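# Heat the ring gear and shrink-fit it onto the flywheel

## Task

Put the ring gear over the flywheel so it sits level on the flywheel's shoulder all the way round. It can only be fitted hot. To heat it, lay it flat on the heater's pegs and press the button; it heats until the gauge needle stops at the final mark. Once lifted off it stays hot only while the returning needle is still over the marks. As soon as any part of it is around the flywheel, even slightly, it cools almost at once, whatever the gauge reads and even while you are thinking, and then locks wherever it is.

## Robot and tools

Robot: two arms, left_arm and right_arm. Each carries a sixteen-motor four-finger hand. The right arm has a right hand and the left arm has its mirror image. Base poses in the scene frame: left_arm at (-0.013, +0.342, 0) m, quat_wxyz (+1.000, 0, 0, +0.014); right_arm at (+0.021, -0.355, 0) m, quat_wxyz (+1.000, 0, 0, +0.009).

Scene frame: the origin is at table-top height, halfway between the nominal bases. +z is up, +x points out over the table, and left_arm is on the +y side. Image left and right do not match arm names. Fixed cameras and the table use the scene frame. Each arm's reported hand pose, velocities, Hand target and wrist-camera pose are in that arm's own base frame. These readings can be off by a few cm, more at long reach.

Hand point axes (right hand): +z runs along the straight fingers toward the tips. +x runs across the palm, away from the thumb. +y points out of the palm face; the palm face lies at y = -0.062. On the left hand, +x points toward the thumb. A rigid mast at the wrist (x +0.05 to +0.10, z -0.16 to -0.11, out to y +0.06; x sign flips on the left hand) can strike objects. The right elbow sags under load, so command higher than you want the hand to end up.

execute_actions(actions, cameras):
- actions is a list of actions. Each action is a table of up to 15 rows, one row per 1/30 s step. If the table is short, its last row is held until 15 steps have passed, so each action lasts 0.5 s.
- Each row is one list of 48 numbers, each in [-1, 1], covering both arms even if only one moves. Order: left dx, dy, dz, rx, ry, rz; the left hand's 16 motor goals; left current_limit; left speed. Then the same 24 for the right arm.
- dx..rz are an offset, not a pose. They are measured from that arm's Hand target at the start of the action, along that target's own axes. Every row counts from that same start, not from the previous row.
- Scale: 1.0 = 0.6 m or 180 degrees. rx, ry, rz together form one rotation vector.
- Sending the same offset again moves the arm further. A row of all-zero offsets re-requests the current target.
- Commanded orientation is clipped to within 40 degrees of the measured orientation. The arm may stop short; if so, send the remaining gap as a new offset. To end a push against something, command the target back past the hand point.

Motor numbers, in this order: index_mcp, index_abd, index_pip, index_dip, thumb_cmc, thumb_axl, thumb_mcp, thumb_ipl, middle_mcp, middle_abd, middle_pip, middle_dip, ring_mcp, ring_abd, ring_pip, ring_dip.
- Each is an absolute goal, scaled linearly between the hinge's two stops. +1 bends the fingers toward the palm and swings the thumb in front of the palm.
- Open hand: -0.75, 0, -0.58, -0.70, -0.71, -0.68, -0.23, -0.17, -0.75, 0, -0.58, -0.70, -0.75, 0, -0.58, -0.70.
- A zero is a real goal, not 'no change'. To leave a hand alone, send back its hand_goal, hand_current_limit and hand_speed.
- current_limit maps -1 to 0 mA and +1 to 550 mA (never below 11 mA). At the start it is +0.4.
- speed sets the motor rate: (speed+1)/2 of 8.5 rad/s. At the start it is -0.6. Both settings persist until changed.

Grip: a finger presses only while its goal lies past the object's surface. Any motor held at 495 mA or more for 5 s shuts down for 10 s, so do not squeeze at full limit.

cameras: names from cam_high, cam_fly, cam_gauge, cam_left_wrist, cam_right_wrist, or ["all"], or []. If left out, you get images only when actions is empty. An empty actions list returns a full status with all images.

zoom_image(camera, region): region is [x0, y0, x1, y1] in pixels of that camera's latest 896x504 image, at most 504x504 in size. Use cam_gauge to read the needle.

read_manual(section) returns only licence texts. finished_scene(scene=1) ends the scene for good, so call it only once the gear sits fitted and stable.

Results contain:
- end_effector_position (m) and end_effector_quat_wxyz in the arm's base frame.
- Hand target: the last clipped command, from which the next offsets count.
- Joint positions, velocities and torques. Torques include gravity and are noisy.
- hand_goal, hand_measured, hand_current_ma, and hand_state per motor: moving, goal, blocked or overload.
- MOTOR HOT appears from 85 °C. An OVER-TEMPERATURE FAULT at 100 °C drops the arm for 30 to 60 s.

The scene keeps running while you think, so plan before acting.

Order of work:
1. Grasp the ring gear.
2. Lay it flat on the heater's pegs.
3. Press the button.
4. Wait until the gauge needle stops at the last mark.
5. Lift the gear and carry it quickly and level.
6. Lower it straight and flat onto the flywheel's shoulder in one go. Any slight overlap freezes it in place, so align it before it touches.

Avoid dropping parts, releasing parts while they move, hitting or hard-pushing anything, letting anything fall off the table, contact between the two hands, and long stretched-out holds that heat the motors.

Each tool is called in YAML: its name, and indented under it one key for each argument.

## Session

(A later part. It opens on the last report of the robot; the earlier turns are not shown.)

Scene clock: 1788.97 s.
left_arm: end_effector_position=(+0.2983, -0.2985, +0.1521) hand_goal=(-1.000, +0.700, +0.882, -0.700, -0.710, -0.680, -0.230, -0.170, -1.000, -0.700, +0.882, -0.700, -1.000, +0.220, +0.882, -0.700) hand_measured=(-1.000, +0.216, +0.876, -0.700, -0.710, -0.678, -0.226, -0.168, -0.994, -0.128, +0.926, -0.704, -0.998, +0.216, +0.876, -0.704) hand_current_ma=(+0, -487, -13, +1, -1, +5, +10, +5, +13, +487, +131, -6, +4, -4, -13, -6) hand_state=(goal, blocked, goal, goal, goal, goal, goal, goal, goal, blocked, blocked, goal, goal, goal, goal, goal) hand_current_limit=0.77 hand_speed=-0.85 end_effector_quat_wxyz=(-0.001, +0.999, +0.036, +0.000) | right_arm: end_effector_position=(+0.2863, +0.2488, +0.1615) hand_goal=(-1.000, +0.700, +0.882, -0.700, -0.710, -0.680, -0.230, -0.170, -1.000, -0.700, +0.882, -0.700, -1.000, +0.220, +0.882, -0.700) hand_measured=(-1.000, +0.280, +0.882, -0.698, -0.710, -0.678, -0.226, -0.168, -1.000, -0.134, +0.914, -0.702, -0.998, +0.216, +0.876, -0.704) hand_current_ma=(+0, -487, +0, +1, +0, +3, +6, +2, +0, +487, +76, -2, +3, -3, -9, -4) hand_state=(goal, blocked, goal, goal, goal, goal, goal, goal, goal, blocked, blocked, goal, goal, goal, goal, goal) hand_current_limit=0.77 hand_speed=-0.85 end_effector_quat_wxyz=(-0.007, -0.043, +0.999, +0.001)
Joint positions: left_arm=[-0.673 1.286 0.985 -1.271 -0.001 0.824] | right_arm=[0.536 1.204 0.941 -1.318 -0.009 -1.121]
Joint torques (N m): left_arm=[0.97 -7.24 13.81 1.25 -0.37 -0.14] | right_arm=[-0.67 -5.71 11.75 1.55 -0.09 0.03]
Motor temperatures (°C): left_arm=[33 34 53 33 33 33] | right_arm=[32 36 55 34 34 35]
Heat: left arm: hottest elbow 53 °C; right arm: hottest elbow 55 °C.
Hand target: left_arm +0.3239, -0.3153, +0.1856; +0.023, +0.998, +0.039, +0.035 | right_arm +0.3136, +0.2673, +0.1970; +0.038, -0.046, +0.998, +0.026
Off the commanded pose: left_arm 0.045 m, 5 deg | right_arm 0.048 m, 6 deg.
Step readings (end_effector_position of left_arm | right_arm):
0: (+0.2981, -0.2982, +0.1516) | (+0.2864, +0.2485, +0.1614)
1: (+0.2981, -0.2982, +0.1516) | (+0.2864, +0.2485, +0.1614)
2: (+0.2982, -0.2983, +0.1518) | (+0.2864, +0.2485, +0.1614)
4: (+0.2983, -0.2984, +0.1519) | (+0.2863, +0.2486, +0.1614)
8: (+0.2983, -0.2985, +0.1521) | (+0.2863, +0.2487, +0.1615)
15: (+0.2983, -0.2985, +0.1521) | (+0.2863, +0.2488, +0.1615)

execute_actions:
  actions:
    - [[0,0,-0.0133,0,0,0,-1,0.7,0.882,-0.7,-0.71,-0.68,-0.23,-0.17,-1,-0.7,0.882,-0.7,-1,0.22,0.882,-0.7,0.77,-0.85,0,0,-0.015,0,0,0,-1,0.7,0.882,-0.7,-0.71,-0.68,-0.23,-0.17,-1,-0.7,0.882,-0.7,-1,0.22,0.882,-0.7,0.77,-0.85]]
    - [[0,0,-0.0133,0,0,0,-1,0.7,0.882,-0.7,-0.71,-0.68,-0.23,-0.17,-1,-0.7,0.882,-0.7,-1,0.22,0.882,-0.7,0.77,-0.85,0,0,-0.0133,0,0,0,-1,0.7,0.882,-0.7,-0.71,-0.68,-0.23,-0.17,-1,-0.7,0.882,-0.7,-1,0.22,0.882,-0.7,0.77,-0.85]]
  cameras: ["cam_fly"]

zoom_image:
  camera: "cam_fly"
  region: [230, 0, 610, 180]

Scene clock: 1799.97 s.
left_arm: end_effector_position=(+0.2971, -0.2969, +0.1559) hand_goal=(-1.000, +0.700, +0.882, -0.700, -0.710, -0.680, -0.230, -0.170, -1.000, -0.700, +0.882, -0.700, -1.000, +0.220, +0.882, -0.700) hand_measured=(-1.000, +0.248, +0.872, -0.700, -0.710, -0.678, -0.226, -0.168, -0.988, -0.134, +0.908, -0.702, -0.998, +0.216, +0.876, -0.704) hand_current_ma=(+0, -487, -19, +1, -1, +5, +10, +5, +28, +487, +69, -4, +4, -4, -13, -6) hand_state=(goal, blocked, goal, goal, goal, goal, goal, goal, goal, blocked, blocked, goal, goal, goal, goal, goal) hand_current_limit=0.77 hand_speed=-0.85 end_effector_quat_wxyz=(-0.006, +0.999, +0.036, -0.004) | right_arm: end_effector_position=(+0.2901, +0.2508, +0.1693) hand_goal=(-1.000, +0.700, +0.882, -0.700, -0.710, -0.680, -0.230, -0.170, -1.000, -0.700, +0.882, -0.700, -1.000, +0.220, +0.882, -0.700) hand_measured=(-1.000, +0.280, +0.884, -0.698, -0.710, -0.678, -0.226, -0.168, -0.998, -0.134, +0.900, -0.700, -0.998, +0.216, +0.876, -0.704) hand_current_ma=(+0, -487, +2, +1, +0, +3, +6, +2, +2, +487, +37, -1, +3, -3, -9, -4) hand_state=(goal, blocked, goal, goal, goal, goal, goal, goal, goal, blocked, goal, goal, goal, goal, goal, goal) hand_current_limit=0.77 hand_speed=-0.85 end_effector_quat_wxyz=(-0.002, -0.043, +0.999, +0.003)
Joint positions: left_arm=[-0.673 1.286 0.998 -1.298 -0.004 0.824] | right_arm=[0.536 1.204 0.961 -1.328 -0.008 -1.121]
Joint torques (N m): left_arm=[0.67 -7.77 15.08 0.57 -0.2 -0.14] | right_arm=[-1.26 -8.29 12.57 0.03 -0.17 0.11]
Motor temperatures (°C): left_arm=[33 34 55 33 33 33] | right_arm=[32 36 56 34 34 35]
Heat: left arm: hottest elbow 55 °C; right arm: hottest elbow 56 °C.
Hand target: left_arm +0.3228, -0.3146, +0.2016; +0.023, +0.998, +0.039, +0.035 | right_arm +0.3124, +0.2663, +0.2140; +0.038, -0.046, +0.998, +0.026
Off the commanded pose: left_arm 0.055 m, 6 deg | right_arm 0.052 m, 5 deg.
Step readings (end_effector_position of left_arm | right_arm):
0: (+0.2983, -0.2985, +0.1521) | (+0.2863, +0.2488, +0.1615)
1: (+0.2983, -0.2985, +0.1521) | (+0.2863, +0.2488, +0.1615)
2: (+0.2984, -0.2985, +0.1524) | (+0.2864, +0.2489, +0.1617)
4: (+0.2980, -0.2982, +0.1525) | (+0.2867, +0.2491, +0.1622)
8: (+0.2971, -0.2972, +0.1523) | (+0.2875, +0.2495, +0.1633)
15: (+0.2968, -0.2970, +0.1523) | (+0.2877, +0.2497, +0.1636)
16: (+0.2967, -0.2969, +0.1523) | (+0.2877, +0.2496, +0.1636)
17: (+0.2967, -0.2969, +0.1525) | (+0.2877, +0.2496, +0.1640)
19: (+0.2967, -0.2969, +0.1538) | (+0.2878, +0.2497, +0.1654)
23: (+0.2969, -0.2968, +0.1554) | (+0.2893, +0.2504, +0.1682)
30: (+0.2971, -0.2969, +0.1559) | (+0.2901, +0.2508, +0.1693)
Images, in order (width x height): cam_fly 896x504.

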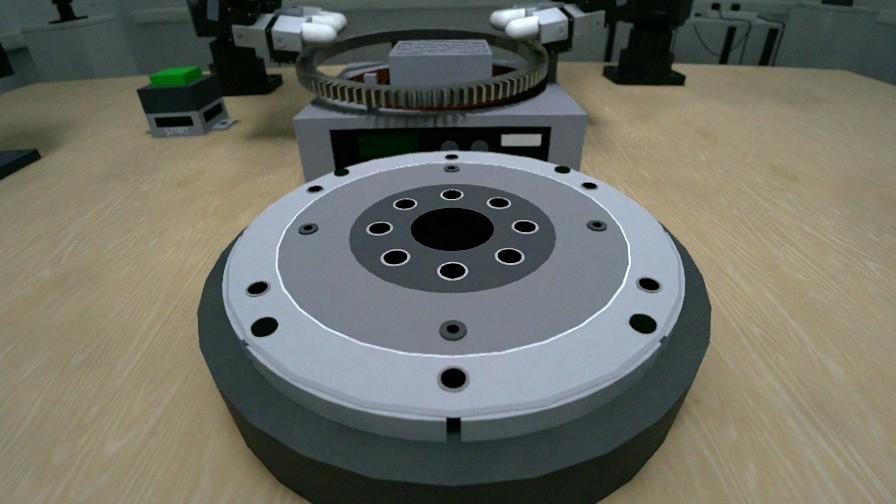

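Scaled by 1.326 from the camera's 896x504 image, which has a finer 1280x720 frame.

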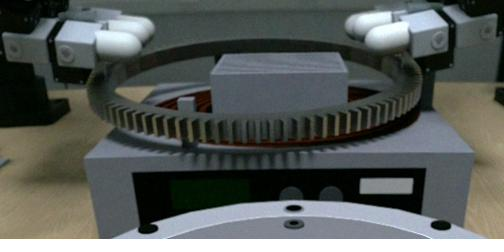

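execute_actions:
  actions:
    - [[0.003,0,-0.015,0,0,0,-1,0.7,0.882,-0.7,-0.71,-0.68,-0.23,-0.17,-1,-0.7,0.882,-0.7,-1,0.22,0.882,-0.7,0.77,-0.85,0.003,0,-0.012,0,0,0,-1,0.7,0.882,-0.7,-0.71,-0.68,-0.23,-0.17,-1,-0.7,0.882,-0.7,-1,0.22,0.882,-0.7,0.77,-0.85]]
    - [[0,0,-0.0133,0,0,0,-1,0.7,0.882,-0.7,-0.71,-0.68,-0.23,-0.17,-1,-0.7,0.882,-0.7,-1,0.22,0.882,-0.7,0.77,-0.85,0,0,-0.0133,0,0,0,-1,0.7,0.882,-0.7,-0.71,-0.68,-0.23,-0.17,-1,-0.7,0.882,-0.7,-1,0.22,0.882,-0.7,0.77,-0.85]]
  cameras: ["cam_fly","cam_high"]

zoom_image:
  camera: "cam_fly"
  region: [230, 0, 610, 180]

zoom_image:
  camera: "cam_high"
  region: [310, 110, 520, 270]

Scene clock: 1809.73 s.
left_arm: end_effector_position=(+0.2982, -0.2975, +0.1683) hand_goal=(-1.000, +0.700, +0.882, -0.700, -0.710, -0.680, -0.230, -0.170, -1.000, -0.700, +0.882, -0.700, -1.000, +0.220, +0.882, -0.700) hand_measured=(-1.000, +0.248, +0.872, -0.700, -0.710, -0.678, -0.226, -0.168, -0.988, -0.136, +0.904, -0.702, -0.998, +0.216, +0.876, -0.704) hand_current_ma=(+0, -487, -19, +1, -1, +5, +10, +5, +29, +487, +60, -3, +4, -4, -13, -6) hand_state=(goal, blocked, goal, goal, goal, goal, goal, goal, goal, blocked, blocked, goal, goal, goal, goal, goal) hand_current_limit=0.77 hand_speed=-0.85 end_effector_quat_wxyz=(-0.010, +0.999, +0.036, -0.008) | right_arm: end_effector_position=(+0.2900, +0.2510, +0.1794) hand_goal=(-1.000, +0.700, +0.882, -0.700, -0.710, -0.680, -0.230, -0.170, -1.000, -0.700, +0.882, -0.700, -1.000, +0.220, +0.882, -0.700) hand_measured=(-1.000, +0.280, +0.890, -0.698, -0.710, -0.678, -0.226, -0.168, -0.996, -0.136, +0.900, -0.700, -0.998, +0.216, +0.876, -0.704) hand_current_ma=(+0, -487, +10, +1, +0, +3, +6, +2, +4, +487, +36, -1, +3, -3, -9, -4) hand_state=(goal, blocked, goal, goal, goal, goal, goal, goal, goal, blocked, goal, goal, goal, goal, goal, goal) hand_current_limit=0.77 hand_speed=-0.85 end_effector_quat_wxyz=(-0.006, -0.043, +0.999, +0.001)
Joint positions: left_arm=[-0.673 1.286 1.034 -1.344 -0.005 0.824] | right_arm=[0.536 1.204 0.99 -1.367 -0.008 -1.121]
Joint torques (N m): left_arm=[0.32 -8.88 15.21 0.29 -0.26 -0.05] | right_arm=[-0.38 -9.41 12.7 -0.32 -0.18 0.08]
Motor temperatures (°C): left_arm=[33 35 57 33 33 33] | right_arm=[32 36 59 34 34 35]
Heat: left arm: hottest elbow 57 °C; right arm: hottest elbow 59 °C.
Hand target: left_arm +0.3234, -0.3137, +0.2187; +0.023, +0.998, +0.039, +0.035 | right_arm +0.3095, +0.2653, +0.2289; +0.038, -0.046, +0.998, +0.026
Off the commanded pose: left_arm 0.059 m, 6 deg | right_arm 0.055 m, 6 deg.
Step readings (end_effector_position of left_arm | right_arm):
0: (+0.2971, -0.2969, +0.1559) | (+0.2901, +0.2508, +0.1693)
1: (+0.2971, -0.2969, +0.1559) | (+0.2901, +0.2508, +0.1693)
2: (+0.2971, -0.2969, +0.1562) | (+0.2900, +0.2508, +0.1693)
4: (+0.2969, -0.2967, +0.1576) | (+0.2896, +0.2506, +0.1700)
8: (+0.2974, -0.2969, +0.1609) | (+0.2896, +0.2506, +0.1721)
15: (+0.2979, -0.2973, +0.1625) | (+0.2902, +0.2509, +0.1736)
16: (+0.2979, -0.2974, +0.1627) | (+0.2901, +0.2508, +0.1736)
17: (+0.2977, -0.2972, +0.1629) | (+0.2899, +0.2507, +0.1737)
19: (+0.2975, -0.2970, +0.1640) | (+0.2897, +0.2506, +0.1750)
23: (+0.2976, -0.2970, +0.1666) | (+0.2897, +0.2508, +0.1779)
30: (+0.2983, -0.2976, +0.1684) | (+0.2902, +0.2511, +0.1795)
Images, in order (width x height): cam_high 896x504, cam_fly 896x504.

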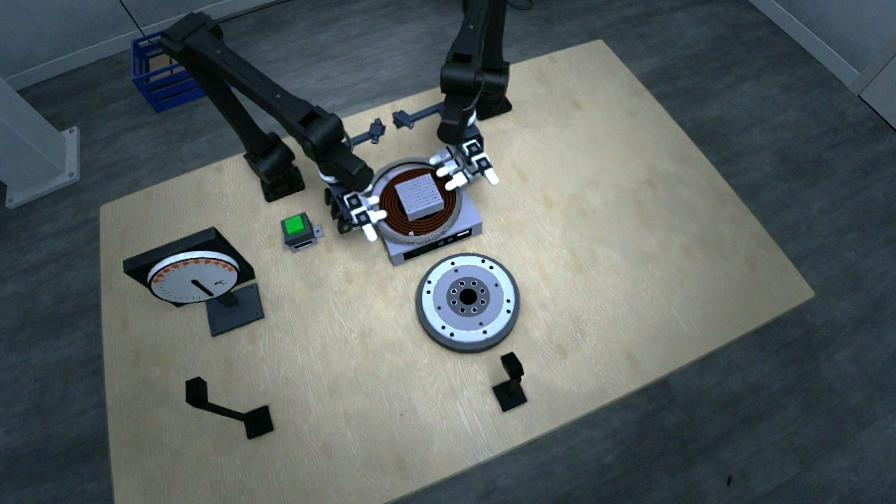

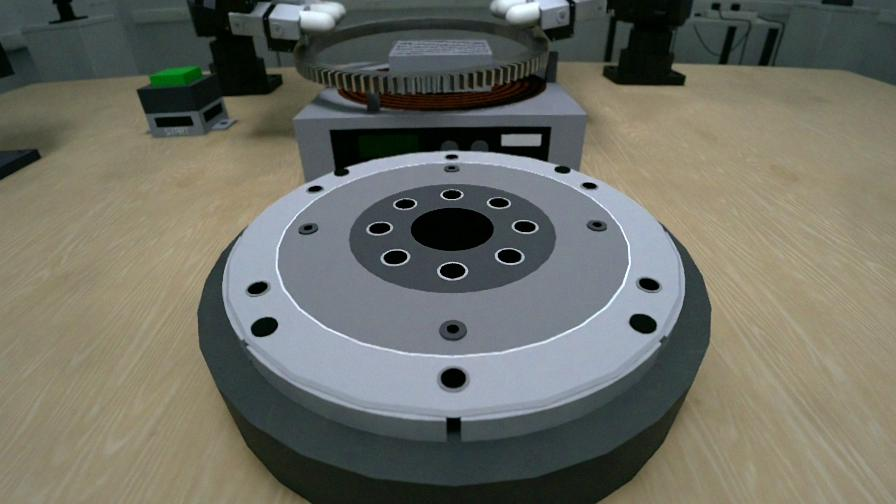

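Scaled by 1.326 from the camera's 896x504 image, which has a finer 1280x720 frame.

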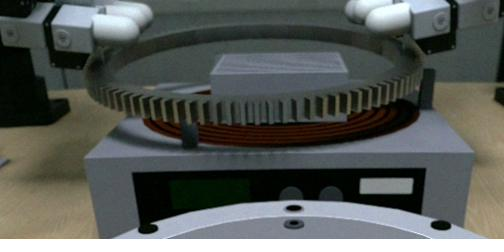

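Scaled by 2.400 from the camera's 896x504 image, which has a finer 1280x720 frame.

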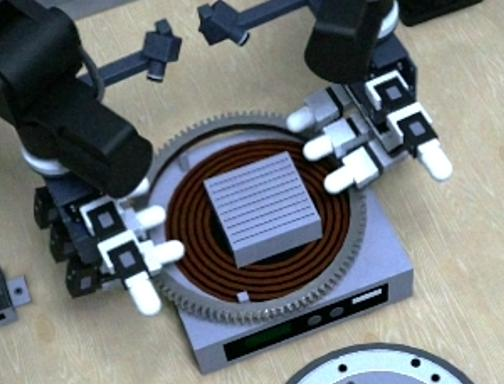

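execute_actions:
  actions:
    - [[0,0,-0.015,0,0,0,-1,0.7,0.882,-0.7,-0.71,-0.68,-0.23,-0.17,-1,-0.7,0.882,-0.7,-1,0.22,0.882,-0.7,0.77,-0.85,0,0,-0.0133,0,0,0,-1,0.7,0.882,-0.7,-0.71,-0.68,-0.23,-0.17,-1,-0.7,0.882,-0.7,-1,0.22,0.882,-0.7,0.77,-0.85]]
    - [[0,0,-0.015,0,0,0,-1,0.7,0.882,-0.7,-0.71,-0.68,-0.23,-0.17,-1,-0.7,0.882,-0.7,-1,0.22,0.882,-0.7,0.77,-0.85,0,0,-0.0133,0,0,0,-1,0.7,0.882,-0.7,-0.71,-0.68,-0.23,-0.17,-1,-0.7,0.882,-0.7,-1,0.22,0.882,-0.7,0.77,-0.85]]
    - [[-0.0129,-0.0102,0.02175,0.006,-0.0074,0,-1,0.7,0.882,-0.7,-0.71,-0.68,-0.23,-0.17,-1,-0.7,0.882,-0.7,-1,0.22,0.882,-0.7,0.77,-0.85,0.0142,-0.0084,0.02175,0.0049,0.0082,0,-1,0.7,0.882,-0.7,-0.71,-0.68,-0.23,-0.17,-1,-0.7,0.882,-0.7,-1,0.22,0.882,-0.7,0.77,-0.85]]
    - [[-0.0129,-0.0102,0.02175,0.006,-0.0074,0,-1,0.7,0.882,-0.7,-0.71,-0.68,-0.23,-0.17,-1,-0.7,0.882,-0.7,-1,0.22,0.882,-0.7,0.77,-0.85,0.0142,-0.0084,0.02175,0.0049,0.0082,0,-1,0.7,0.882,-0.7,-0.71,-0.68,-0.23,-0.17,-1,-0.7,0.882,-0.7,-1,0.22,0.882,-0.7,0.77,-0.85]]
  cameras: ["cam_fly","cam_high"]

zoom_image:
  camera: "cam_fly"
  region: [230, 0, 610, 180]

zoom_image:
  camera: "cam_high"
  region: [310, 110, 520, 270]

Scene clock: 1855.77 s.
left_arm: end_effector_position=(+0.2985, -0.2978, +0.1814) hand_goal=(-1.000, +0.700, +0.882, -0.700, -0.710, -0.680, -0.230, -0.170, -1.000, -0.700, +0.882, -0.700, -1.000, +0.220, +0.882, -0.700) hand_measured=(-1.000, +0.248, +0.872, -0.700, -0.710, -0.678, -0.226, -0.168, -0.988, -0.136, +0.904, -0.702, -0.998, +0.216, +0.876, -0.704) hand_current_ma=(+0, -487, -19, +1, -1, +5, +10, +5, +29, +487, +58, -2, +4, -4, -13, -6) hand_state=(goal, blocked, goal, goal, goal, goal, goal, goal, goal, blocked, blocked, goal, goal, goal, goal, goal) hand_current_limit=0.77 hand_speed=-0.85 end_effector_quat_wxyz=(-0.014, +0.999, +0.036, -0.012) | right_arm: end_effector_position=(+0.2907, +0.2507, +0.1921) hand_goal=(-1.000, +0.700, +0.882, -0.700, -0.710, -0.680, -0.230, -0.170, -1.000, -0.700, +0.882, -0.700, -1.000, +0.220, +0.882, -0.700) hand_measured=(-1.000, +0.280, +0.890, -0.698, -0.710, -0.678, -0.226, -0.168, -0.998, -0.138, +0.900, -0.700, -0.998, +0.216, +0.876, -0.704) hand_current_ma=(+0, -487, +13, +1, +0, +3, +6, +2, +3, +487, +36, -1, +3, -3, -9, -4) hand_state=(goal, blocked, goal, goal, goal, goal, goal, goal, goal, blocked, goal, goal, goal, goal, goal, goal) hand_current_limit=0.77 hand_speed=-0.85 end_effector_quat_wxyz=(-0.009, -0.043, +0.999, -0.002)
Joint positions: left_arm=[-0.673 1.286 1.071 -1.392 -0.005 0.824] | right_arm=[0.536 1.203 1.024 -1.409 -0.004 -1.121]
Joint torques (N m): left_arm=[0.73 -9 11.06 0.42 -0.14 -0.17] | right_arm=[-0.44 -8.53 8.88 -0.31 -0.08 0.07]
Motor temperatures (°C): left_arm=[33 35 58 33 33 33] | right_arm=[32 36 64 34 34 35]
Heat: left arm: hottest elbow 58 °C; right arm: hottest elbow 64 °C.
Hand target: left_arm +0.3072, -0.3028, +0.2091; +0.005, +0.999, +0.040, +0.011 | right_arm +0.2939, +0.2541, +0.2172; +0.013, -0.046, +0.999, +0.009
Off the commanded pose: left_arm 0.030 m, 3 deg | right_arm 0.025 m, 3 deg.
Step readings (end_effector_position of left_arm | right_arm):
0: (+0.2982, -0.2975, +0.1683) | (+0.2900, +0.2510, +0.1794)
1: (+0.2981, -0.2974, +0.1683) | (+0.2900, +0.2510, +0.1794)
2: (+0.2980, -0.2973, +0.1685) | (+0.2899, +0.2509, +0.1797)
4: (+0.2978, -0.2972, +0.1699) | (+0.2897, +0.2507, +0.1808)
8: (+0.2978, -0.2972, +0.1728) | (+0.2899, +0.2509, +0.1840)
15: (+0.2986, -0.2978, +0.1748) | (+0.2904, +0.2512, +0.1856)
16: (+0.2985, -0.2978, +0.1748) | (+0.2903, +0.2511, +0.1856)
17: (+0.2983, -0.2976, +0.1750) | (+0.2902, +0.2510, +0.1859)
19: (+0.2980, -0.2974, +0.1764) | (+0.2899, +0.2509, +0.1872)
23: (+0.2979, -0.2973, +0.1793) | (+0.2900, +0.2509, +0.1906)
30: (+0.2988, -0.2980, +0.1814) | (+0.2904, +0.2512, +0.1924)
31: (+0.2988, -0.2980, +0.1814) | (+0.2904, +0.2512, +0.1924)
32: (+0.2988, -0.2980, +0.1814) | (+0.2904, +0.2512, +0.1924)
34: (+0.2987, -0.2979, +0.1814) | (+0.2904, +0.2511, +0.1923)
38: (+0.2986, -0.2978, +0.1814) | (+0.2905, +0.2510, +0.1923)
45: (+0.2985, -0.2978, +0.1814) | (+0.2905, +0.2510, +0.1923)
46: (+0.2985, -0.2978, +0.1814) | (+0.2905, +0.2510, +0.1923)
47: (+0.2985, -0.2978, +0.1814) | (+0.2905, +0.2509, +0.1923)
49: (+0.2985, -0.2978, +0.1814) | (+0.2906, +0.2508, +0.1922)
53: (+0.2985, -0.2978, +0.1814) | (+0.2907, +0.2507, +0.1921)
60: (+0.2985, -0.2978, +0.1814) | (+0.2907, +0.2507, +0.1921)
Images, in order (width x height): cam_high 896x504, cam_fly 896x504.

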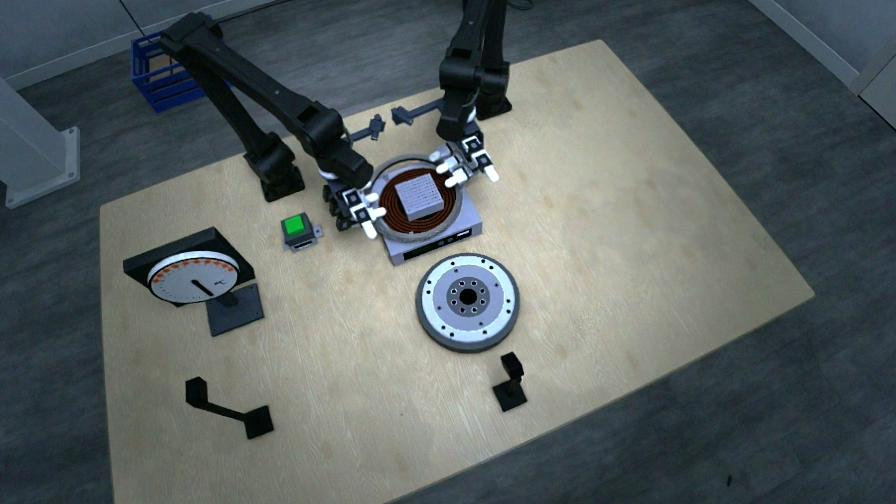

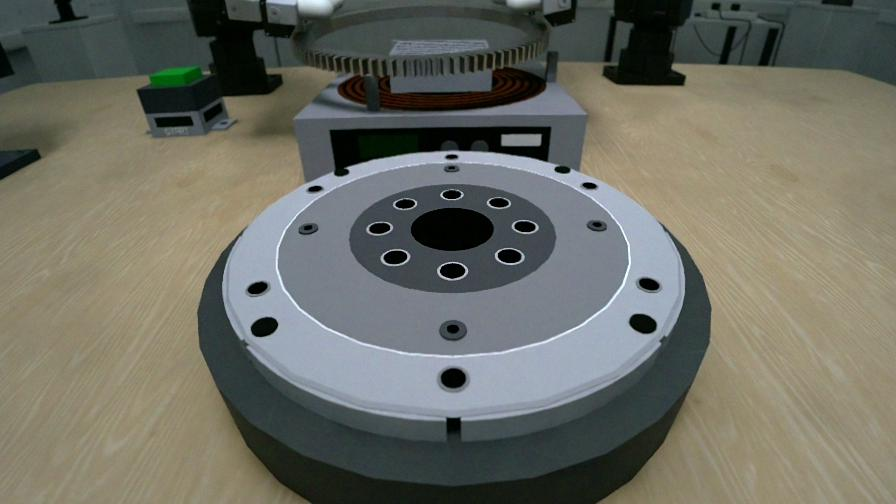

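Scaled by 1.326 from the camera's 896x504 image, which has a finer 1280x720 frame.

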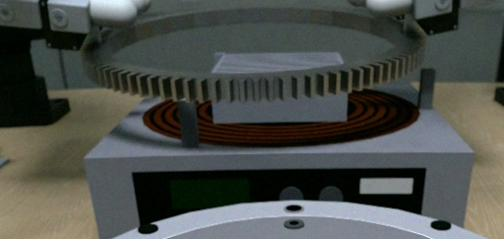

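Scaled by 2.400 from the camera's 896x504 image, which has a finer 1280x720 frame.

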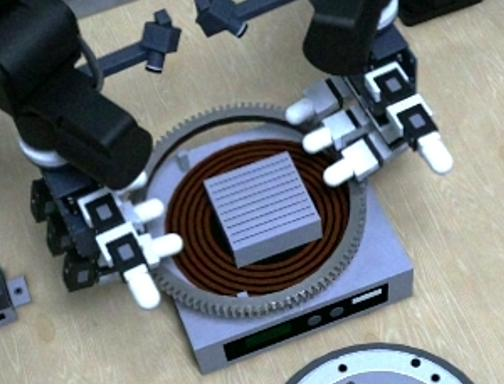

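execute_actions:
  actions:
    - [[-0.0128,-0.0142,0.0073,0.002,-0.0025,0,-1,0.7,0.882,-0.7,-0.71,-0.68,-0.23,-0.17,-1,-0.7,0.882,-0.7,-1,0.22,0.882,-0.7,0.77,-0.85,0.0132,0.008,0.0073,0.0016,0.0027,0,-1,0.7,0.882,-0.7,-0.71,-0.68,-0.23,-0.17,-1,-0.7,0.882,-0.7,-1,0.22,0.882,-0.7,0.77,-0.85]]
  cameras: ["cam_fly"]

zoom_image:
  camera: "cam_fly"
  region: [230, 0, 610, 180]

Scene clock: 1880.30 s.
left_arm: end_effector_position=(+0.2934, -0.2938, +0.1766) hand_goal=(-1.000, +0.700, +0.882, -0.700, -0.710, -0.680, -0.230, -0.170, -1.000, -0.700, +0.882, -0.700, -1.000, +0.220, +0.882, -0.700) hand_measured=(-1.000, +0.248, +0.872, -0.700, -0.710, -0.678, -0.226, -0.168, -0.988, -0.140, +0.902, -0.702, -0.998, +0.216, +0.876, -0.704) hand_current_ma=(+0, -487, -19, +1, -1, +5, +10, +5, +29, +487, +54, -2, +4, -4, -13, -6) hand_state=(goal, blocked, goal, goal, goal, goal, goal, goal, goal, blocked, blocked, goal, goal, goal, goal, goal) hand_current_limit=0.77 hand_speed=-0.85 end_effector_quat_wxyz=(-0.018, +0.999, +0.036, -0.017) | right_arm: end_effector_position=(+0.2863, +0.2553, +0.1917) hand_goal=(-1.000, +0.700, +0.882, -0.700, -0.710, -0.680, -0.230, -0.170, -1.000, -0.700, +0.882, -0.700, -1.000, +0.220, +0.882, -0.700) hand_measured=(-1.000, +0.280, +0.888, -0.698, -0.710, -0.678, -0.226, -0.168, -0.998, -0.138, +0.900, -0.700, -0.998, +0.216, +0.876, -0.704) hand_current_ma=(+0, -487, +8, +1, +0, +3, +6, +2, +3, +487, +36, +0, +3, -3, -9, -4) hand_state=(goal, blocked, goal, goal, goal, goal, goal, goal, goal, blocked, goal, goal, goal, goal, goal, goal) hand_current_limit=0.77 hand_speed=-0.85 end_effector_quat_wxyz=(-0.009, -0.046, +0.999, -0.005)
Joint positions: left_arm=[-0.673 1.28 1.055 -1.396 -0.004 0.824] | right_arm=[0.557 1.203 1.024 -1.413 -0.001 -1.107]
Joint torques (N m): left_arm=[1.03 -9.7 9.85 0.4 -0.1 -0.14] | right_arm=[-0.15 -9.23 8.05 -0.03 -0.2 0.17]
Motor temperatures (°C): left_arm=[33 35 59 33 33 33] | right_arm=[32 37 59 34 34 35]
Heat: left arm: hottest elbow 59 °C; right arm: hottest elbow 59 °C.
Hand target: left_arm +0.2990, -0.2950, +0.2045; +0.003, +0.999, +0.040, +0.007 | right_arm +0.2857, +0.2583, +0.2127; +0.009, -0.046, +0.999, +0.006
Off the commanded pose: left_arm 0.028 m, 4 deg | right_arm 0.021 m, 2 deg.
Step readings (end_effector_position of left_arm | right_arm):
0: (+0.2985, -0.2978, +0.1814) | (+0.2907, +0.2507, +0.1921)
1: (+0.2985, -0.2978, +0.1814) | (+0.2907, +0.2507, +0.1921)
2: (+0.2985, -0.2978, +0.1814) | (+0.2905, +0.2509, +0.1921)
4: (+0.2983, -0.2977, +0.1810) | (+0.2897, +0.2518, +0.1920)
8: (+0.2957, -0.2956, +0.1773) | (+0.2874, +0.2543, +0.1918)
15: (+0.2935, -0.2938, +0.1761) | (+0.2863, +0.2552, +0.1917)
Images, in order (width x height): cam_fly 896x504.

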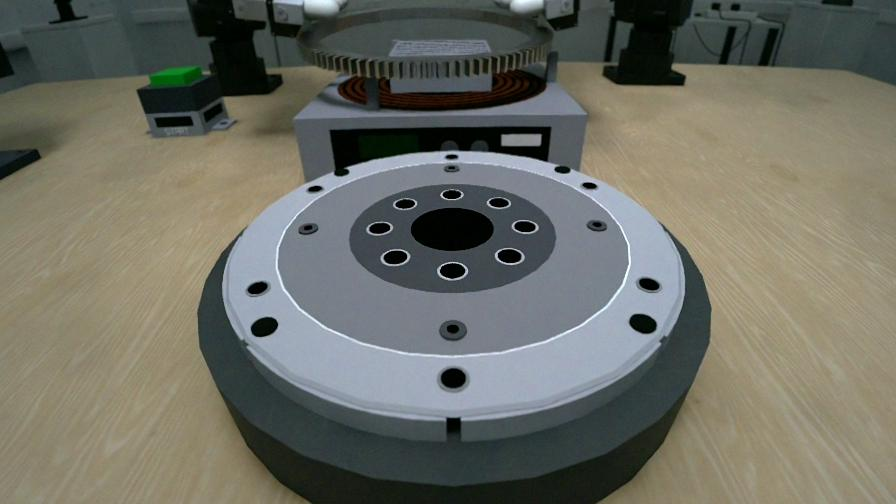

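Scaled by 1.326 from the camera's 896x504 image, which has a finer 1280x720 frame.

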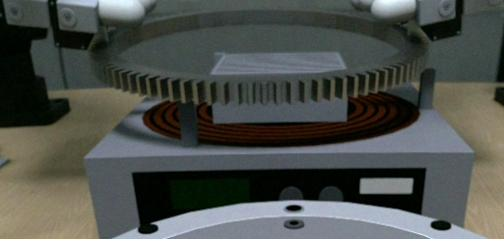

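execute_actions:
  actions:
    - [[-0.0085,-0.0108,-0.004,0,0,0,-1,0.7,0.882,-0.7,-0.71,-0.68,-0.23,-0.17,-1,-0.7,0.882,-0.7,-1,0.22,0.882,-0.7,0.77,-0.85,0.0085,0.0108,0,0,0,0,-1,0.7,0.882,-0.7,-0.71,-0.68,-0.23,-0.17,-1,-0.7,0.882,-0.7,-1,0.22,0.882,-0.7,0.77,-0.85]]
    - [[-0.0085,-0.0108,-0.002,0,0,0,-1,0.7,0.882,-0.7,-0.71,-0.68,-0.23,-0.17,-1,-0.7,0.882,-0.7,-1,0.22,0.882,-0.7,0.77,-0.85,0.0085,0.0108,0,0,0,0,-1,0.7,0.882,-0.7,-0.71,-0.68,-0.23,-0.17,-1,-0.7,0.882,-0.7,-1,0.22,0.882,-0.7,0.77,-0.85]]
  cameras: ["cam_fly","cam_high"]

zoom_image:
  camera: "cam_fly"
  region: [230, 0, 610, 180]

zoom_image:
  camera: "cam_high"
  region: [310, 110, 520, 270]

Scene clock: 1888.17 s.
left_arm: end_effector_position=(+0.2813, -0.2824, +0.1809) hand_goal=(-1.000, +0.700, +0.882, -0.700, -0.710, -0.680, -0.230, -0.170, -1.000, -0.700, +0.882, -0.700, -1.000, +0.220, +0.882, -0.700) hand_measured=(-1.000, +0.248, +0.872, -0.700, -0.710, -0.678, -0.226, -0.168, -0.988, -0.140, +0.898, -0.702, -0.998, +0.216, +0.876, -0.704) hand_current_ma=(+0, -487, -22, +1, -1, +5, +10, +5, +30, +487, +37, -2, +4, -4, -13, -6) hand_state=(goal, blocked, goal, goal, goal, goal, goal, goal, goal, blocked, goal, goal, goal, goal, goal, goal) hand_current_limit=0.77 hand_speed=-0.85 end_effector_quat_wxyz=(-0.017, +0.999, +0.038, -0.017) | right_arm: end_effector_position=(+0.2764, +0.2682, +0.1935) hand_goal=(-1.000, +0.700, +0.882, -0.700, -0.710, -0.680, -0.230, -0.170, -1.000, -0.700, +0.882, -0.700, -1.000, +0.220, +0.882, -0.700) hand_measured=(-1.000, +0.280, +0.890, -0.698, -0.710, -0.678, -0.226, -0.168, -0.998, -0.138, +0.900, -0.700, -0.998, +0.216, +0.876, -0.704) hand_current_ma=(+0, -487, +10, +1, +0, +3, +6, +2, +1, +487, +37, +0, +3, -3, -9, -4) hand_state=(goal, blocked, goal, goal, goal, goal, goal, goal, goal, blocked, goal, goal, goal, goal, goal, goal) hand_current_limit=0.77 hand_speed=-0.85 end_effector_quat_wxyz=(-0.007, -0.047, +0.999, -0.005)
Joint positions: left_arm=[-0.67 1.232 1.025 -1.413 -0.004 0.826] | right_arm=[0.608 1.197 1.024 -1.416 0.001 -1.057]
Joint torques (N m): left_arm=[0.85 -9.11 10.1 0.23 -0.05 -0.04] | right_arm=[-0.44 -9.05 7.64 -0.08 -0.18 0.18]
Motor temperatures (°C): left_arm=[33 35 58 33 33 33] | right_arm=[32 37 58 34 34 35]
Heat: left arm: hottest elbow 58 °C; right arm: hottest elbow 58 °C.
Hand target: left_arm +0.2878, -0.2829, +0.2079; +0.003, +0.999, +0.039, +0.007 | right_arm +0.2744, +0.2702, +0.2127; +0.009, -0.046, +0.999, +0.006
Off the commanded pose: left_arm 0.028 m, 4 deg | right_arm 0.019 m, 2 deg.
Step readings (end_effector_position of left_arm | right_arm):
0: (+0.2934, -0.2938, +0.1766) | (+0.2863, +0.2553, +0.1917)
1: (+0.2934, -0.2938, +0.1766) | (+0.2863, +0.2553, +0.1917)
2: (+0.2933, -0.2937, +0.1767) | (+0.2858, +0.2559, +0.1917)
4: (+0.2922, -0.2929, +0.1769) | (+0.2848, +0.2573, +0.1917)
8: (+0.2881, -0.2897, +0.1777) | (+0.2822, +0.2608, +0.1919)
15: (+0.2866, -0.2885, +0.1791) | (+0.2814, +0.2617, +0.1925)
16: (+0.2866, -0.2885, +0.1791) | (+0.2814, +0.2618, +0.1925)
17: (+0.2864, -0.2884, +0.1789) | (+0.2811, +0.2623, +0.1925)
19: (+0.2857, -0.2872, +0.1789) | (+0.2801, +0.2636, +0.1926)
23: (+0.2824, -0.2838, +0.1795) | (+0.2770, +0.2671, +0.1930)
30: (+0.2813, -0.2825, +0.1809) | (+0.2763, +0.2681, +0.1935)
Images, in order (width x height): cam_high 896x504, cam_fly 896x504.

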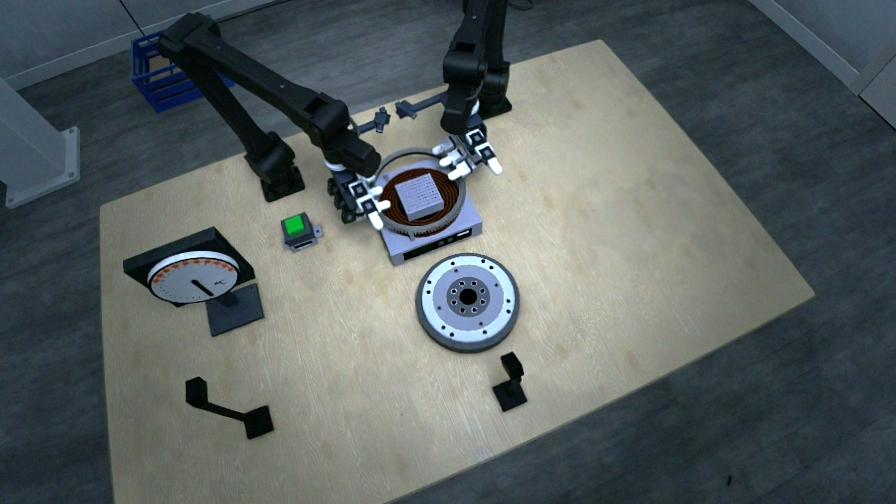

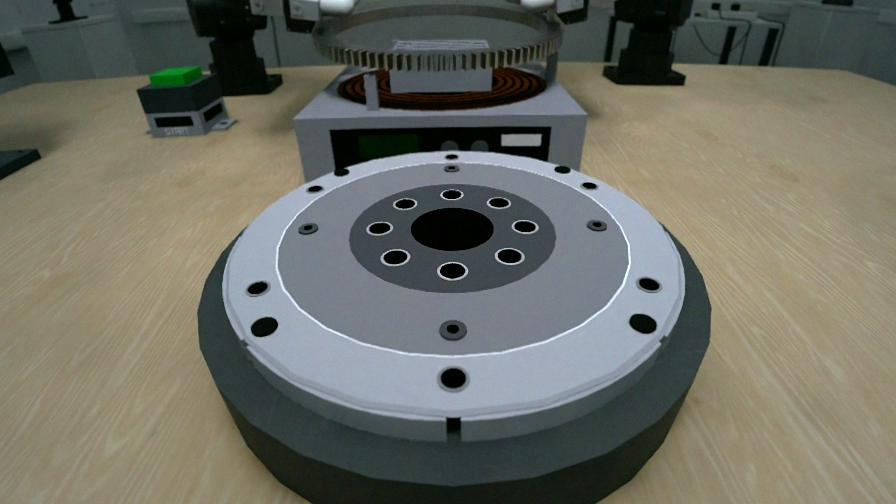

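Scaled by 1.326 from the camera's 896x504 image, which has a finer 1280x720 frame.

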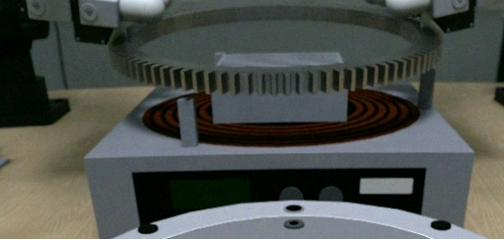

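Scaled by 2.400 from the camera's 896x504 image, which has a finer 1280x720 frame.

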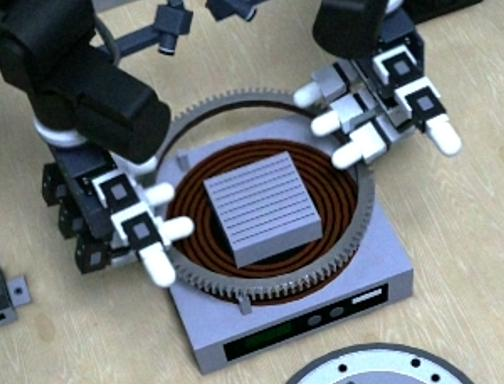

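execute_actions:
  actions:
    - [[0,0,0.0133,0,0,0,-1,0.7,0.882,-0.7,-0.71,-0.68,-0.23,-0.17,-1,-0.7,0.882,-0.7,-1,0.22,0.882,-0.7,0.77,-0.85,0,0.003,0.0133,0,0,0,-1,0.7,0.882,-0.7,-0.71,-0.68,-0.23,-0.17,-1,-0.7,0.882,-0.7,-1,0.22,0.882,-0.7,0.77,-0.85]]
    - [[0,0,0.0133,0,0,0,-1,0.7,0.882,-0.7,-0.71,-0.68,-0.23,-0.17,-1,-0.7,0.882,-0.7,-1,0.22,0.882,-0.7,0.77,-0.85,0,0,0.0133,0,0,0,-1,0.7,0.882,-0.7,-0.71,-0.68,-0.23,-0.17,-1,-0.7,0.882,-0.7,-1,0.22,0.882,-0.7,0.77,-0.85]]
  cameras: ["cam_fly","cam_high"]

zoom_image:
  camera: "cam_fly"
  region: [230, 0, 610, 180]

zoom_image:
  camera: "cam_high"
  region: [310, 110, 520, 270]

Scene clock: 1897.63 s.
left_arm: end_effector_position=(+0.2773, -0.2800, +0.1696) hand_goal=(-1.000, +0.700, +0.882, -0.700, -0.710, -0.680, -0.230, -0.170, -1.000, -0.700, +0.882, -0.700, -1.000, +0.220, +0.882, -0.700) hand_measured=(-1.000, +0.248, +0.882, -0.700, -0.710, -0.678, -0.226, -0.168, -0.986, -0.152, +0.896, -0.698, -0.998, +0.216, +0.876, -0.704) hand_current_ma=(+0, -487, +0, +1, -1, +5, +10, +5, +34, +487, +32, +2, +4, -4, -13, -6) hand_state=(goal, blocked, goal, goal, goal, goal, goal, goal, goal, blocked, goal, goal, goal, goal, goal, goal) hand_current_limit=0.77 hand_speed=-0.85 end_effector_quat_wxyz=(-0.019, +0.999, +0.035, -0.021) | right_arm: end_effector_position=(+0.2718, +0.2689, +0.1855) hand_goal=(-1.000, +0.700, +0.882, -0.700, -0.710, -0.680, -0.230, -0.170, -1.000, -0.700, +0.882, -0.700, -1.000, +0.220, +0.882, -0.700) hand_measured=(-1.000, +0.280, +0.898, -0.698, -0.710, -0.678, -0.226, -0.168, -0.994, -0.142, +0.900, -0.700, -0.998, +0.216, +0.876, -0.704) hand_current_ma=(+0, -487, +29, +1, +0, +3, +6, +2, +9, +487, +38, +0, +3, -3, -9, -4) hand_state=(goal, blocked, goal, goal, goal, goal, goal, goal, goal, blocked, goal, goal, goal, goal, goal, goal) hand_current_limit=0.77 hand_speed=-0.85 end_effector_quat_wxyz=(-0.010, -0.049, +0.999, -0.006)
Joint positions: left_arm=[-0.669 1.232 0.996 -1.392 -0.002 0.831] | right_arm=[0.617 1.196 1.003 -1.402 -0.001 -1.051]
Joint torques (N m): left_arm=[1.2 -9.11 9.29 1.13 -0.18 -0.07] | right_arm=[-0.32 -7.71 6.61 1.22 -0.12 0.24]
Motor temperatures (°C): left_arm=[33 35 58 33 33 33] | right_arm=[32 36 57 34 34 35]
Heat: left arm: hottest elbow 58 °C; right arm: hottest elbow 57 °C.
Hand target: left_arm +0.2880, -0.2830, +0.1919; +0.003, +0.999, +0.040, +0.007 | right_arm +0.2745, +0.2723, +0.1968; +0.009, -0.046, +0.999, +0.006
Off the commanded pose: left_arm 0.025 m, 4 deg | right_arm 0.012 m, 3 deg.
Step readings (end_effector_position of left_arm | right_arm):
0: (+0.2813, -0.2824, +0.1809) | (+0.2764, +0.2682, +0.1935)
1: (+0.2813, -0.2824, +0.1809) | (+0.2764, +0.2682, +0.1935)
2: (+0.2812, -0.2824, +0.1808) | (+0.2763, +0.2683, +0.1935)
4: (+0.2806, -0.2819, +0.1798) | (+0.2759, +0.2687, +0.1935)
8: (+0.2789, -0.2807, +0.1765) | (+0.2733, +0.2687, +0.1908)
15: (+0.2781, -0.2804, +0.1752) | (+0.2722, +0.2692, +0.1895)
16: (+0.2782, -0.2805, +0.1752) | (+0.2723, +0.2690, +0.1895)
17: (+0.2783, -0.2806, +0.1750) | (+0.2724, +0.2691, +0.1892)
19: (+0.2782, -0.2805, +0.1733) | (+0.2723, +0.2692, +0.1876)
23: (+0.2774, -0.2801, +0.1700) | (+0.2718, +0.2690, +0.1854)
30: (+0.2773, -0.2800, +0.1696) | (+0.2718, +0.2689, +0.1855)
Images, in order (width x height): cam_high 896x504, cam_fly 896x504.

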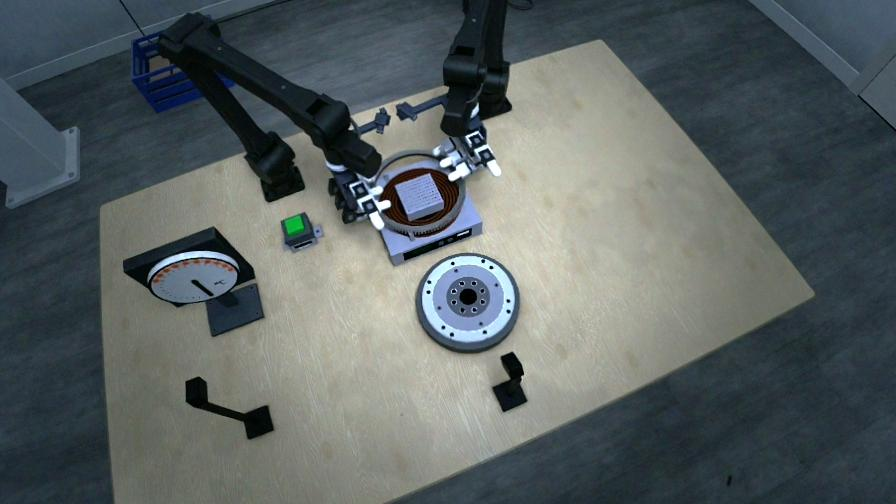

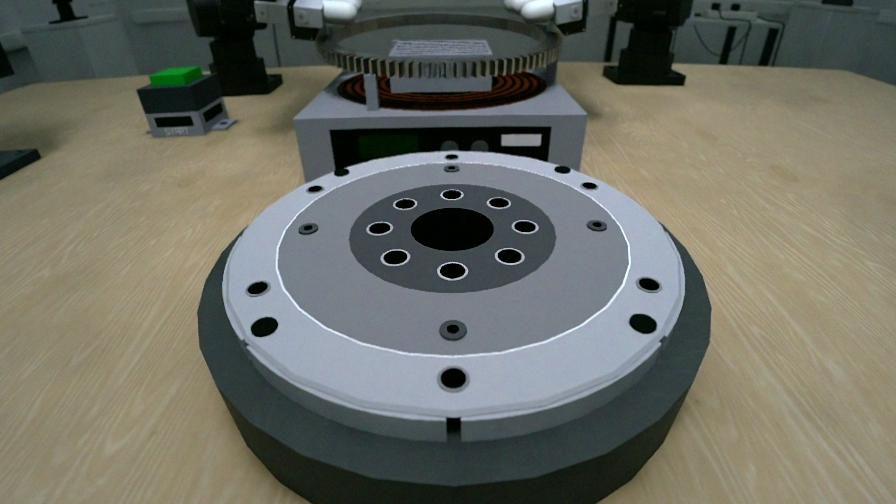

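Scaled by 1.326 from the camera's 896x504 image, which has a finer 1280x720 frame.

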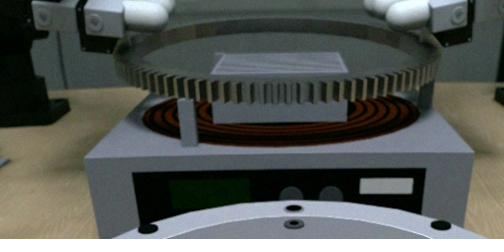

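Scaled by 2.400 from the camera's 896x504 image, which has a finer 1280x720 frame.

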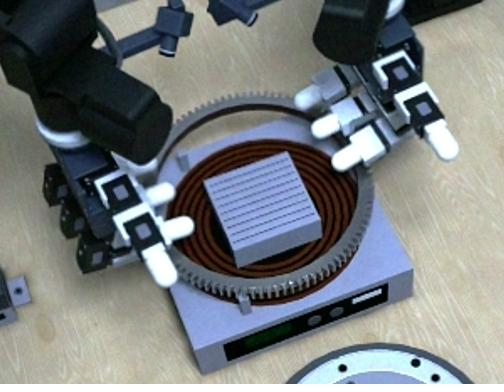

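execute_actions:
  actions:
    - [[0,0,0.0133,0,0,0,-1,0.7,0.882,-0.7,-0.71,-0.68,-0.23,-0.17,-1,-0.7,0.882,-0.7,-1,0.22,0.882,-0.7,0.77,-0.85,0,0,0.0133,0,0,0,-1,0.7,0.882,-0.7,-0.71,-0.68,-0.23,-0.17,-1,-0.7,0.882,-0.7,-1,0.22,0.882,-0.7,0.77,-0.85]]
  cameras: ["cam_fly","cam_high"]

zoom_image:
  camera: "cam_fly"
  region: [230, 0, 610, 180]

zoom_image:
  camera: "cam_high"
  region: [310, 110, 520, 270]

Scene clock: 1920.13 s.
left_arm: end_effector_position=(+0.2762, -0.2794, +0.1646) hand_goal=(-1.000, +0.700, +0.882, -0.700, -0.710, -0.680, -0.230, -0.170, -1.000, -0.700, +0.882, -0.700, -1.000, +0.220, +0.882, -0.700) hand_measured=(-1.000, +0.248, +0.892, -0.700, -0.710, -0.678, -0.226, -0.168, -0.984, -0.160, +0.894, -0.696, -0.998, +0.216, +0.876, -0.704) hand_current_ma=(+0, -487, +20, +1, -1, +5, +10, +5, +40, +487, +29, +8, +4, -4, -13, -6) hand_state=(goal, blocked, goal, goal, goal, goal, goal, goal, goal, blocked, goal, goal, goal, goal, goal, goal) hand_current_limit=0.77 hand_speed=-0.85 end_effector_quat_wxyz=(-0.019, +0.999, +0.033, -0.020) | right_arm: end_effector_position=(+0.2702, +0.2685, +0.1820) hand_goal=(-1.000, +0.700, +0.882, -0.700, -0.710, -0.680, -0.230, -0.170, -1.000, -0.700, +0.882, -0.700, -1.000, +0.220, +0.882, -0.700) hand_measured=(-1.000, +0.280, +0.910, -0.698, -0.710, -0.678, -0.226, -0.168, -0.988, -0.142, +0.902, -0.700, -0.998, +0.216, +0.876, -0.704) hand_current_ma=(+0, -487, +61, +1, +0, +3, +6, +2, +24, +487, +42, +0, +3, -3, -9, -4) hand_state=(goal, blocked, blocked, goal, goal, goal, goal, goal, goal, blocked, blocked, goal, goal, goal, goal, goal) hand_current_limit=0.77 hand_speed=-0.85 end_effector_quat_wxyz=(-0.008, -0.049, +0.999, -0.005)
Joint positions: left_arm=[-0.669 1.231 0.981 -1.376 -0.003 0.836] | right_arm=[0.618 1.191 0.989 -1.388 -0.001 -1.051]
Joint torques (N m): left_arm=[1.03 -7.12 9.33 1.2 -0.14 -0.15] | right_arm=[-1.08 -7.41 6.6 1.62 -0.11 0.21]
Motor temperatures (°C): left_arm=[33 35 57 33 33 33] | right_arm=[32 36 54 34 34 35]
Heat: left arm: hottest elbow 57 °C; right arm: hottest elbow 54 °C.
Hand target: left_arm +0.2882, -0.2830, +0.1839; +0.003, +0.999, +0.040, +0.007 | right_arm +0.2746, +0.2723, +0.1888; +0.009, -0.045, +0.999, +0.006
Off the commanded pose: left_arm 0.023 m, 4 deg | right_arm 0.009 m, 2 deg.
Step readings (end_effector_position of left_arm | right_arm):
0: (+0.2773, -0.2800, +0.1696) | (+0.2718, +0.2689, +0.1855)
1: (+0.2773, -0.2800, +0.1696) | (+0.2718, +0.2690, +0.1855)
2: (+0.2772, -0.2799, +0.1692) | (+0.2717, +0.2689, +0.1852)
4: (+0.2769, -0.2798, +0.1678) | (+0.2712, +0.2687, +0.1838)
8: (+0.2762, -0.2793, +0.1645) | (+0.2703, +0.2686, +0.1819)
15: (+0.2763, -0.2794, +0.1646) | (+0.2703, +0.2686, +0.1821)
Images, in order (width x height): cam_high 896x504, cam_fly 896x504.

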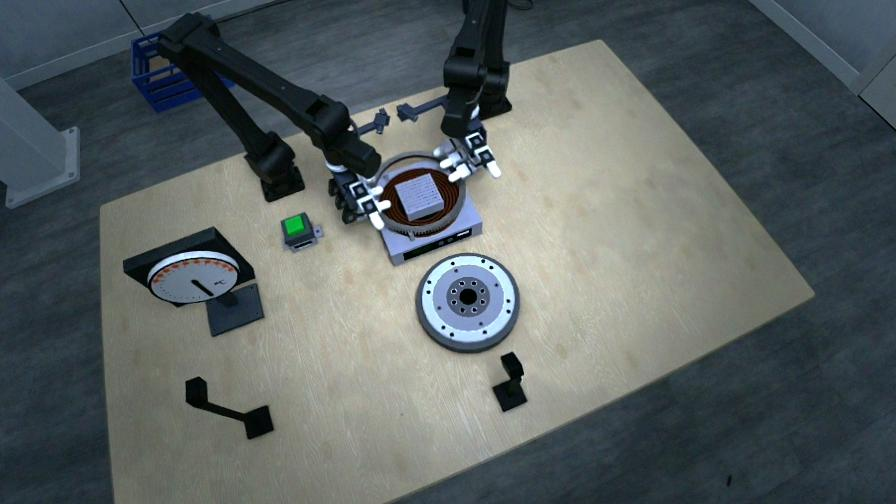

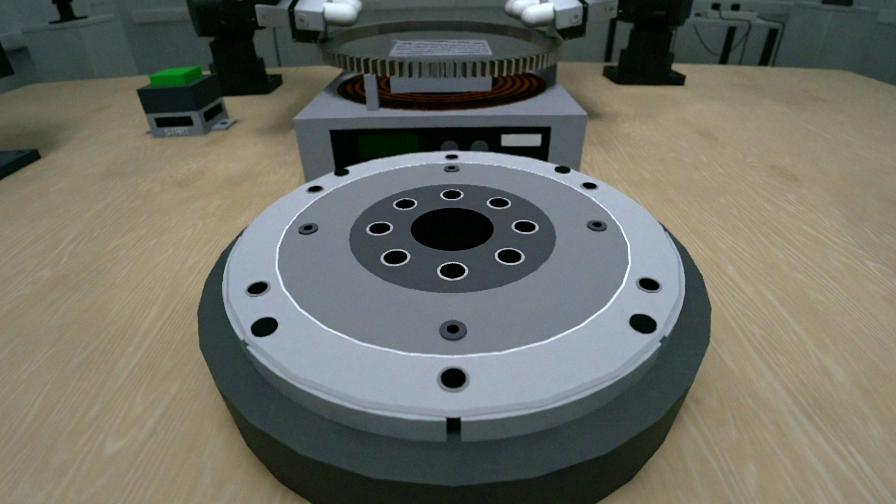

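Scaled by 1.326 from the camera's 896x504 image, which has a finer 1280x720 frame.

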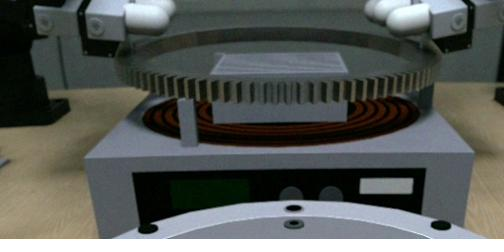

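Scaled by 2.400 from the camera's 896x504 image, which has a finer 1280x720 frame.

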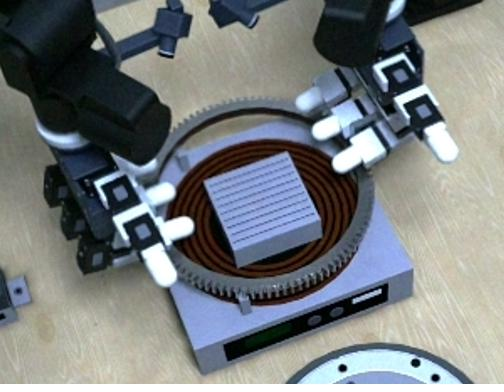

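zoom_image:
  camera: "cam_fly"
  region: [310, 10, 450, 120]

zoom_image:
  camera: "cam_high"
  region: [380, 210, 460, 260]

zoom_image:
  camera: "cam_fly"
  region: [450, 0, 590, 110]

Scaled by 3.600 from the camera's 896x504 image, which has a finer 1280x720 frame.

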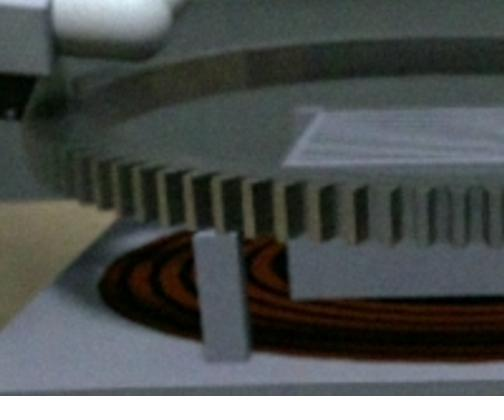

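Scaled by 6.300 from the camera's 896x504 image, which has a finer 1280x720 frame.

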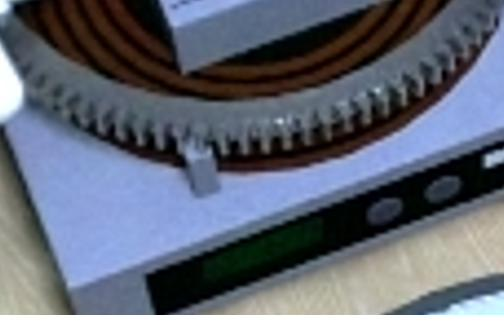

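Scaled by 3.600 from the camera's 896x504 image, which has a finer 1280x720 frame.

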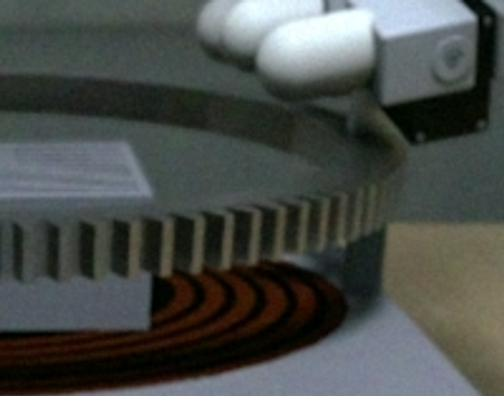

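execute_actions:
  actions:
    - [[0.0149,0.0138,-0.0272,-0.0081,0.0087,0,-1,0.7,0.882,-0.7,-0.71,-0.68,-0.23,-0.17,-1,-0.7,0.882,-0.7,-1,0.22,0.882,-0.7,0.77,-0.85,-0.0176,0.0102,-0.0272,-0.006,-0.0103,0,-1,0.7,0.882,-0.7,-0.71,-0.68,-0.23,-0.17,-1,-0.7,0.882,-0.7,-1,0.22,0.882,-0.7,0.77,-0.85]]
    - [[0.0149,0.0138,-0.0272,-0.0081,0.0087,0,-1,0.7,0.882,-0.7,-0.71,-0.68,-0.23,-0.17,-1,-0.7,0.882,-0.7,-1,0.22,0.882,-0.7,0.77,-0.85,-0.0176,0.0102,-0.0272,-0.006,-0.0103,0,-1,0.7,0.882,-0.7,-0.71,-0.68,-0.23,-0.17,-1,-0.7,0.882,-0.7,-1,0.22,0.882,-0.7,0.77,-0.85]]

Scene clock: 1945.60 s.
left_arm: end_effector_position=(+0.2763, -0.2794, +0.1667) hand_goal=(-1.000, +0.700, +0.882, -0.700, -0.710, -0.680, -0.230, -0.170, -1.000, -0.700, +0.882, -0.700, -1.000, +0.220, +0.882, -0.700) hand_measured=(-1.000, +0.248, +0.890, -0.700, -0.710, -0.678, -0.226, -0.168, -0.984, -0.160, +0.894, -0.696, -0.998, +0.216, +0.876, -0.704) hand_current_ma=(+0, -487, +15, +1, -1, +5, +10, +5, +40, +487, +29, +8, +4, -4, -13, -6) hand_state=(goal, blocked, goal, goal, goal, goal, goal, goal, goal, blocked, goal, goal, goal, goal, goal, goal) hand_current_limit=0.77 hand_speed=-0.85 end_effector_quat_wxyz=(-0.017, +0.999, +0.033, -0.017) | right_arm: end_effector_position=(+0.2702, +0.2686, +0.1832) hand_goal=(-1.000, +0.700, +0.882, -0.700, -0.710, -0.680, -0.230, -0.170, -1.000, -0.700, +0.882, -0.700, -1.000, +0.220, +0.882, -0.700) hand_measured=(-1.000, +0.280, +0.910, -0.698, -0.710, -0.678, -0.226, -0.168, -0.988, -0.146, +0.902, -0.700, -0.998, +0.216, +0.876, -0.704) hand_current_ma=(+0, -487, +61, +1, +0, +3, +6, +2, +24, +487, +43, +0, +3, -3, -9, -4) hand_state=(goal, blocked, blocked, goal, goal, goal, goal, goal, goal, blocked, blocked, goal, goal, goal, goal, goal) hand_current_limit=0.77 hand_speed=-0.85 end_effector_quat_wxyz=(-0.006, -0.049, +0.999, -0.004)
Joint positions: left_arm=[-0.669 1.225 0.981 -1.375 -0.003 0.836] | right_arm=[0.618 1.188 0.989 -1.387 -0.001 -1.051]
Joint torques (N m): left_arm=[1.9 -9.05 14.84 1.33 -0.08 -0.1] | right_arm=[-0.97 -8.06 11.32 1.47 -0.15 0.16]
Motor temperatures (°C): left_arm=[33 35 56 33 33 33] | right_arm=[32 36 54 34 34 35]
Heat: left arm: hottest elbow 56 °C; right arm: hottest elbow 54 °C.
Hand target: left_arm +0.3064, -0.2976, +0.2174; +0.027, +0.998, +0.039, +0.035 | right_arm +0.2935, +0.2856, +0.2224; +0.040, -0.045, +0.998, +0.027
Off the commanded pose: left_arm 0.062 m, 8 deg | right_arm 0.049 m, 6 deg.
Step readings (end_effector_position of left_arm | right_arm):
0: (+0.2762, -0.2794, +0.1646) | (+0.2702, +0.2685, +0.1820)
1: (+0.2762, -0.2794, +0.1646) | (+0.2702, +0.2685, +0.1820)
2: (+0.2762, -0.2794, +0.1647) | (+0.2702, +0.2685, +0.1820)
4: (+0.2762, -0.2794, +0.1647) | (+0.2702, +0.2685, +0.1820)
8: (+0.2762, -0.2794, +0.1650) | (+0.2702, +0.2685, +0.1823)
15: (+0.2762, -0.2794, +0.1653) | (+0.2702, +0.2685, +0.1823)
16: (+0.2762, -0.2794, +0.1653) | (+0.2702, +0.2685, +0.1823)
17: (+0.2762, -0.2794, +0.1653) | (+0.2702, +0.2685, +0.1824)
19: (+0.2762, -0.2794, +0.1656) | (+0.2702, +0.2686, +0.1825)
23: (+0.2762, -0.2794, +0.1666) | (+0.2702, +0.2686, +0.1832)
30: (+0.2763, -0.2794, +0.1667) | (+0.2702, +0.2686, +0.1832)


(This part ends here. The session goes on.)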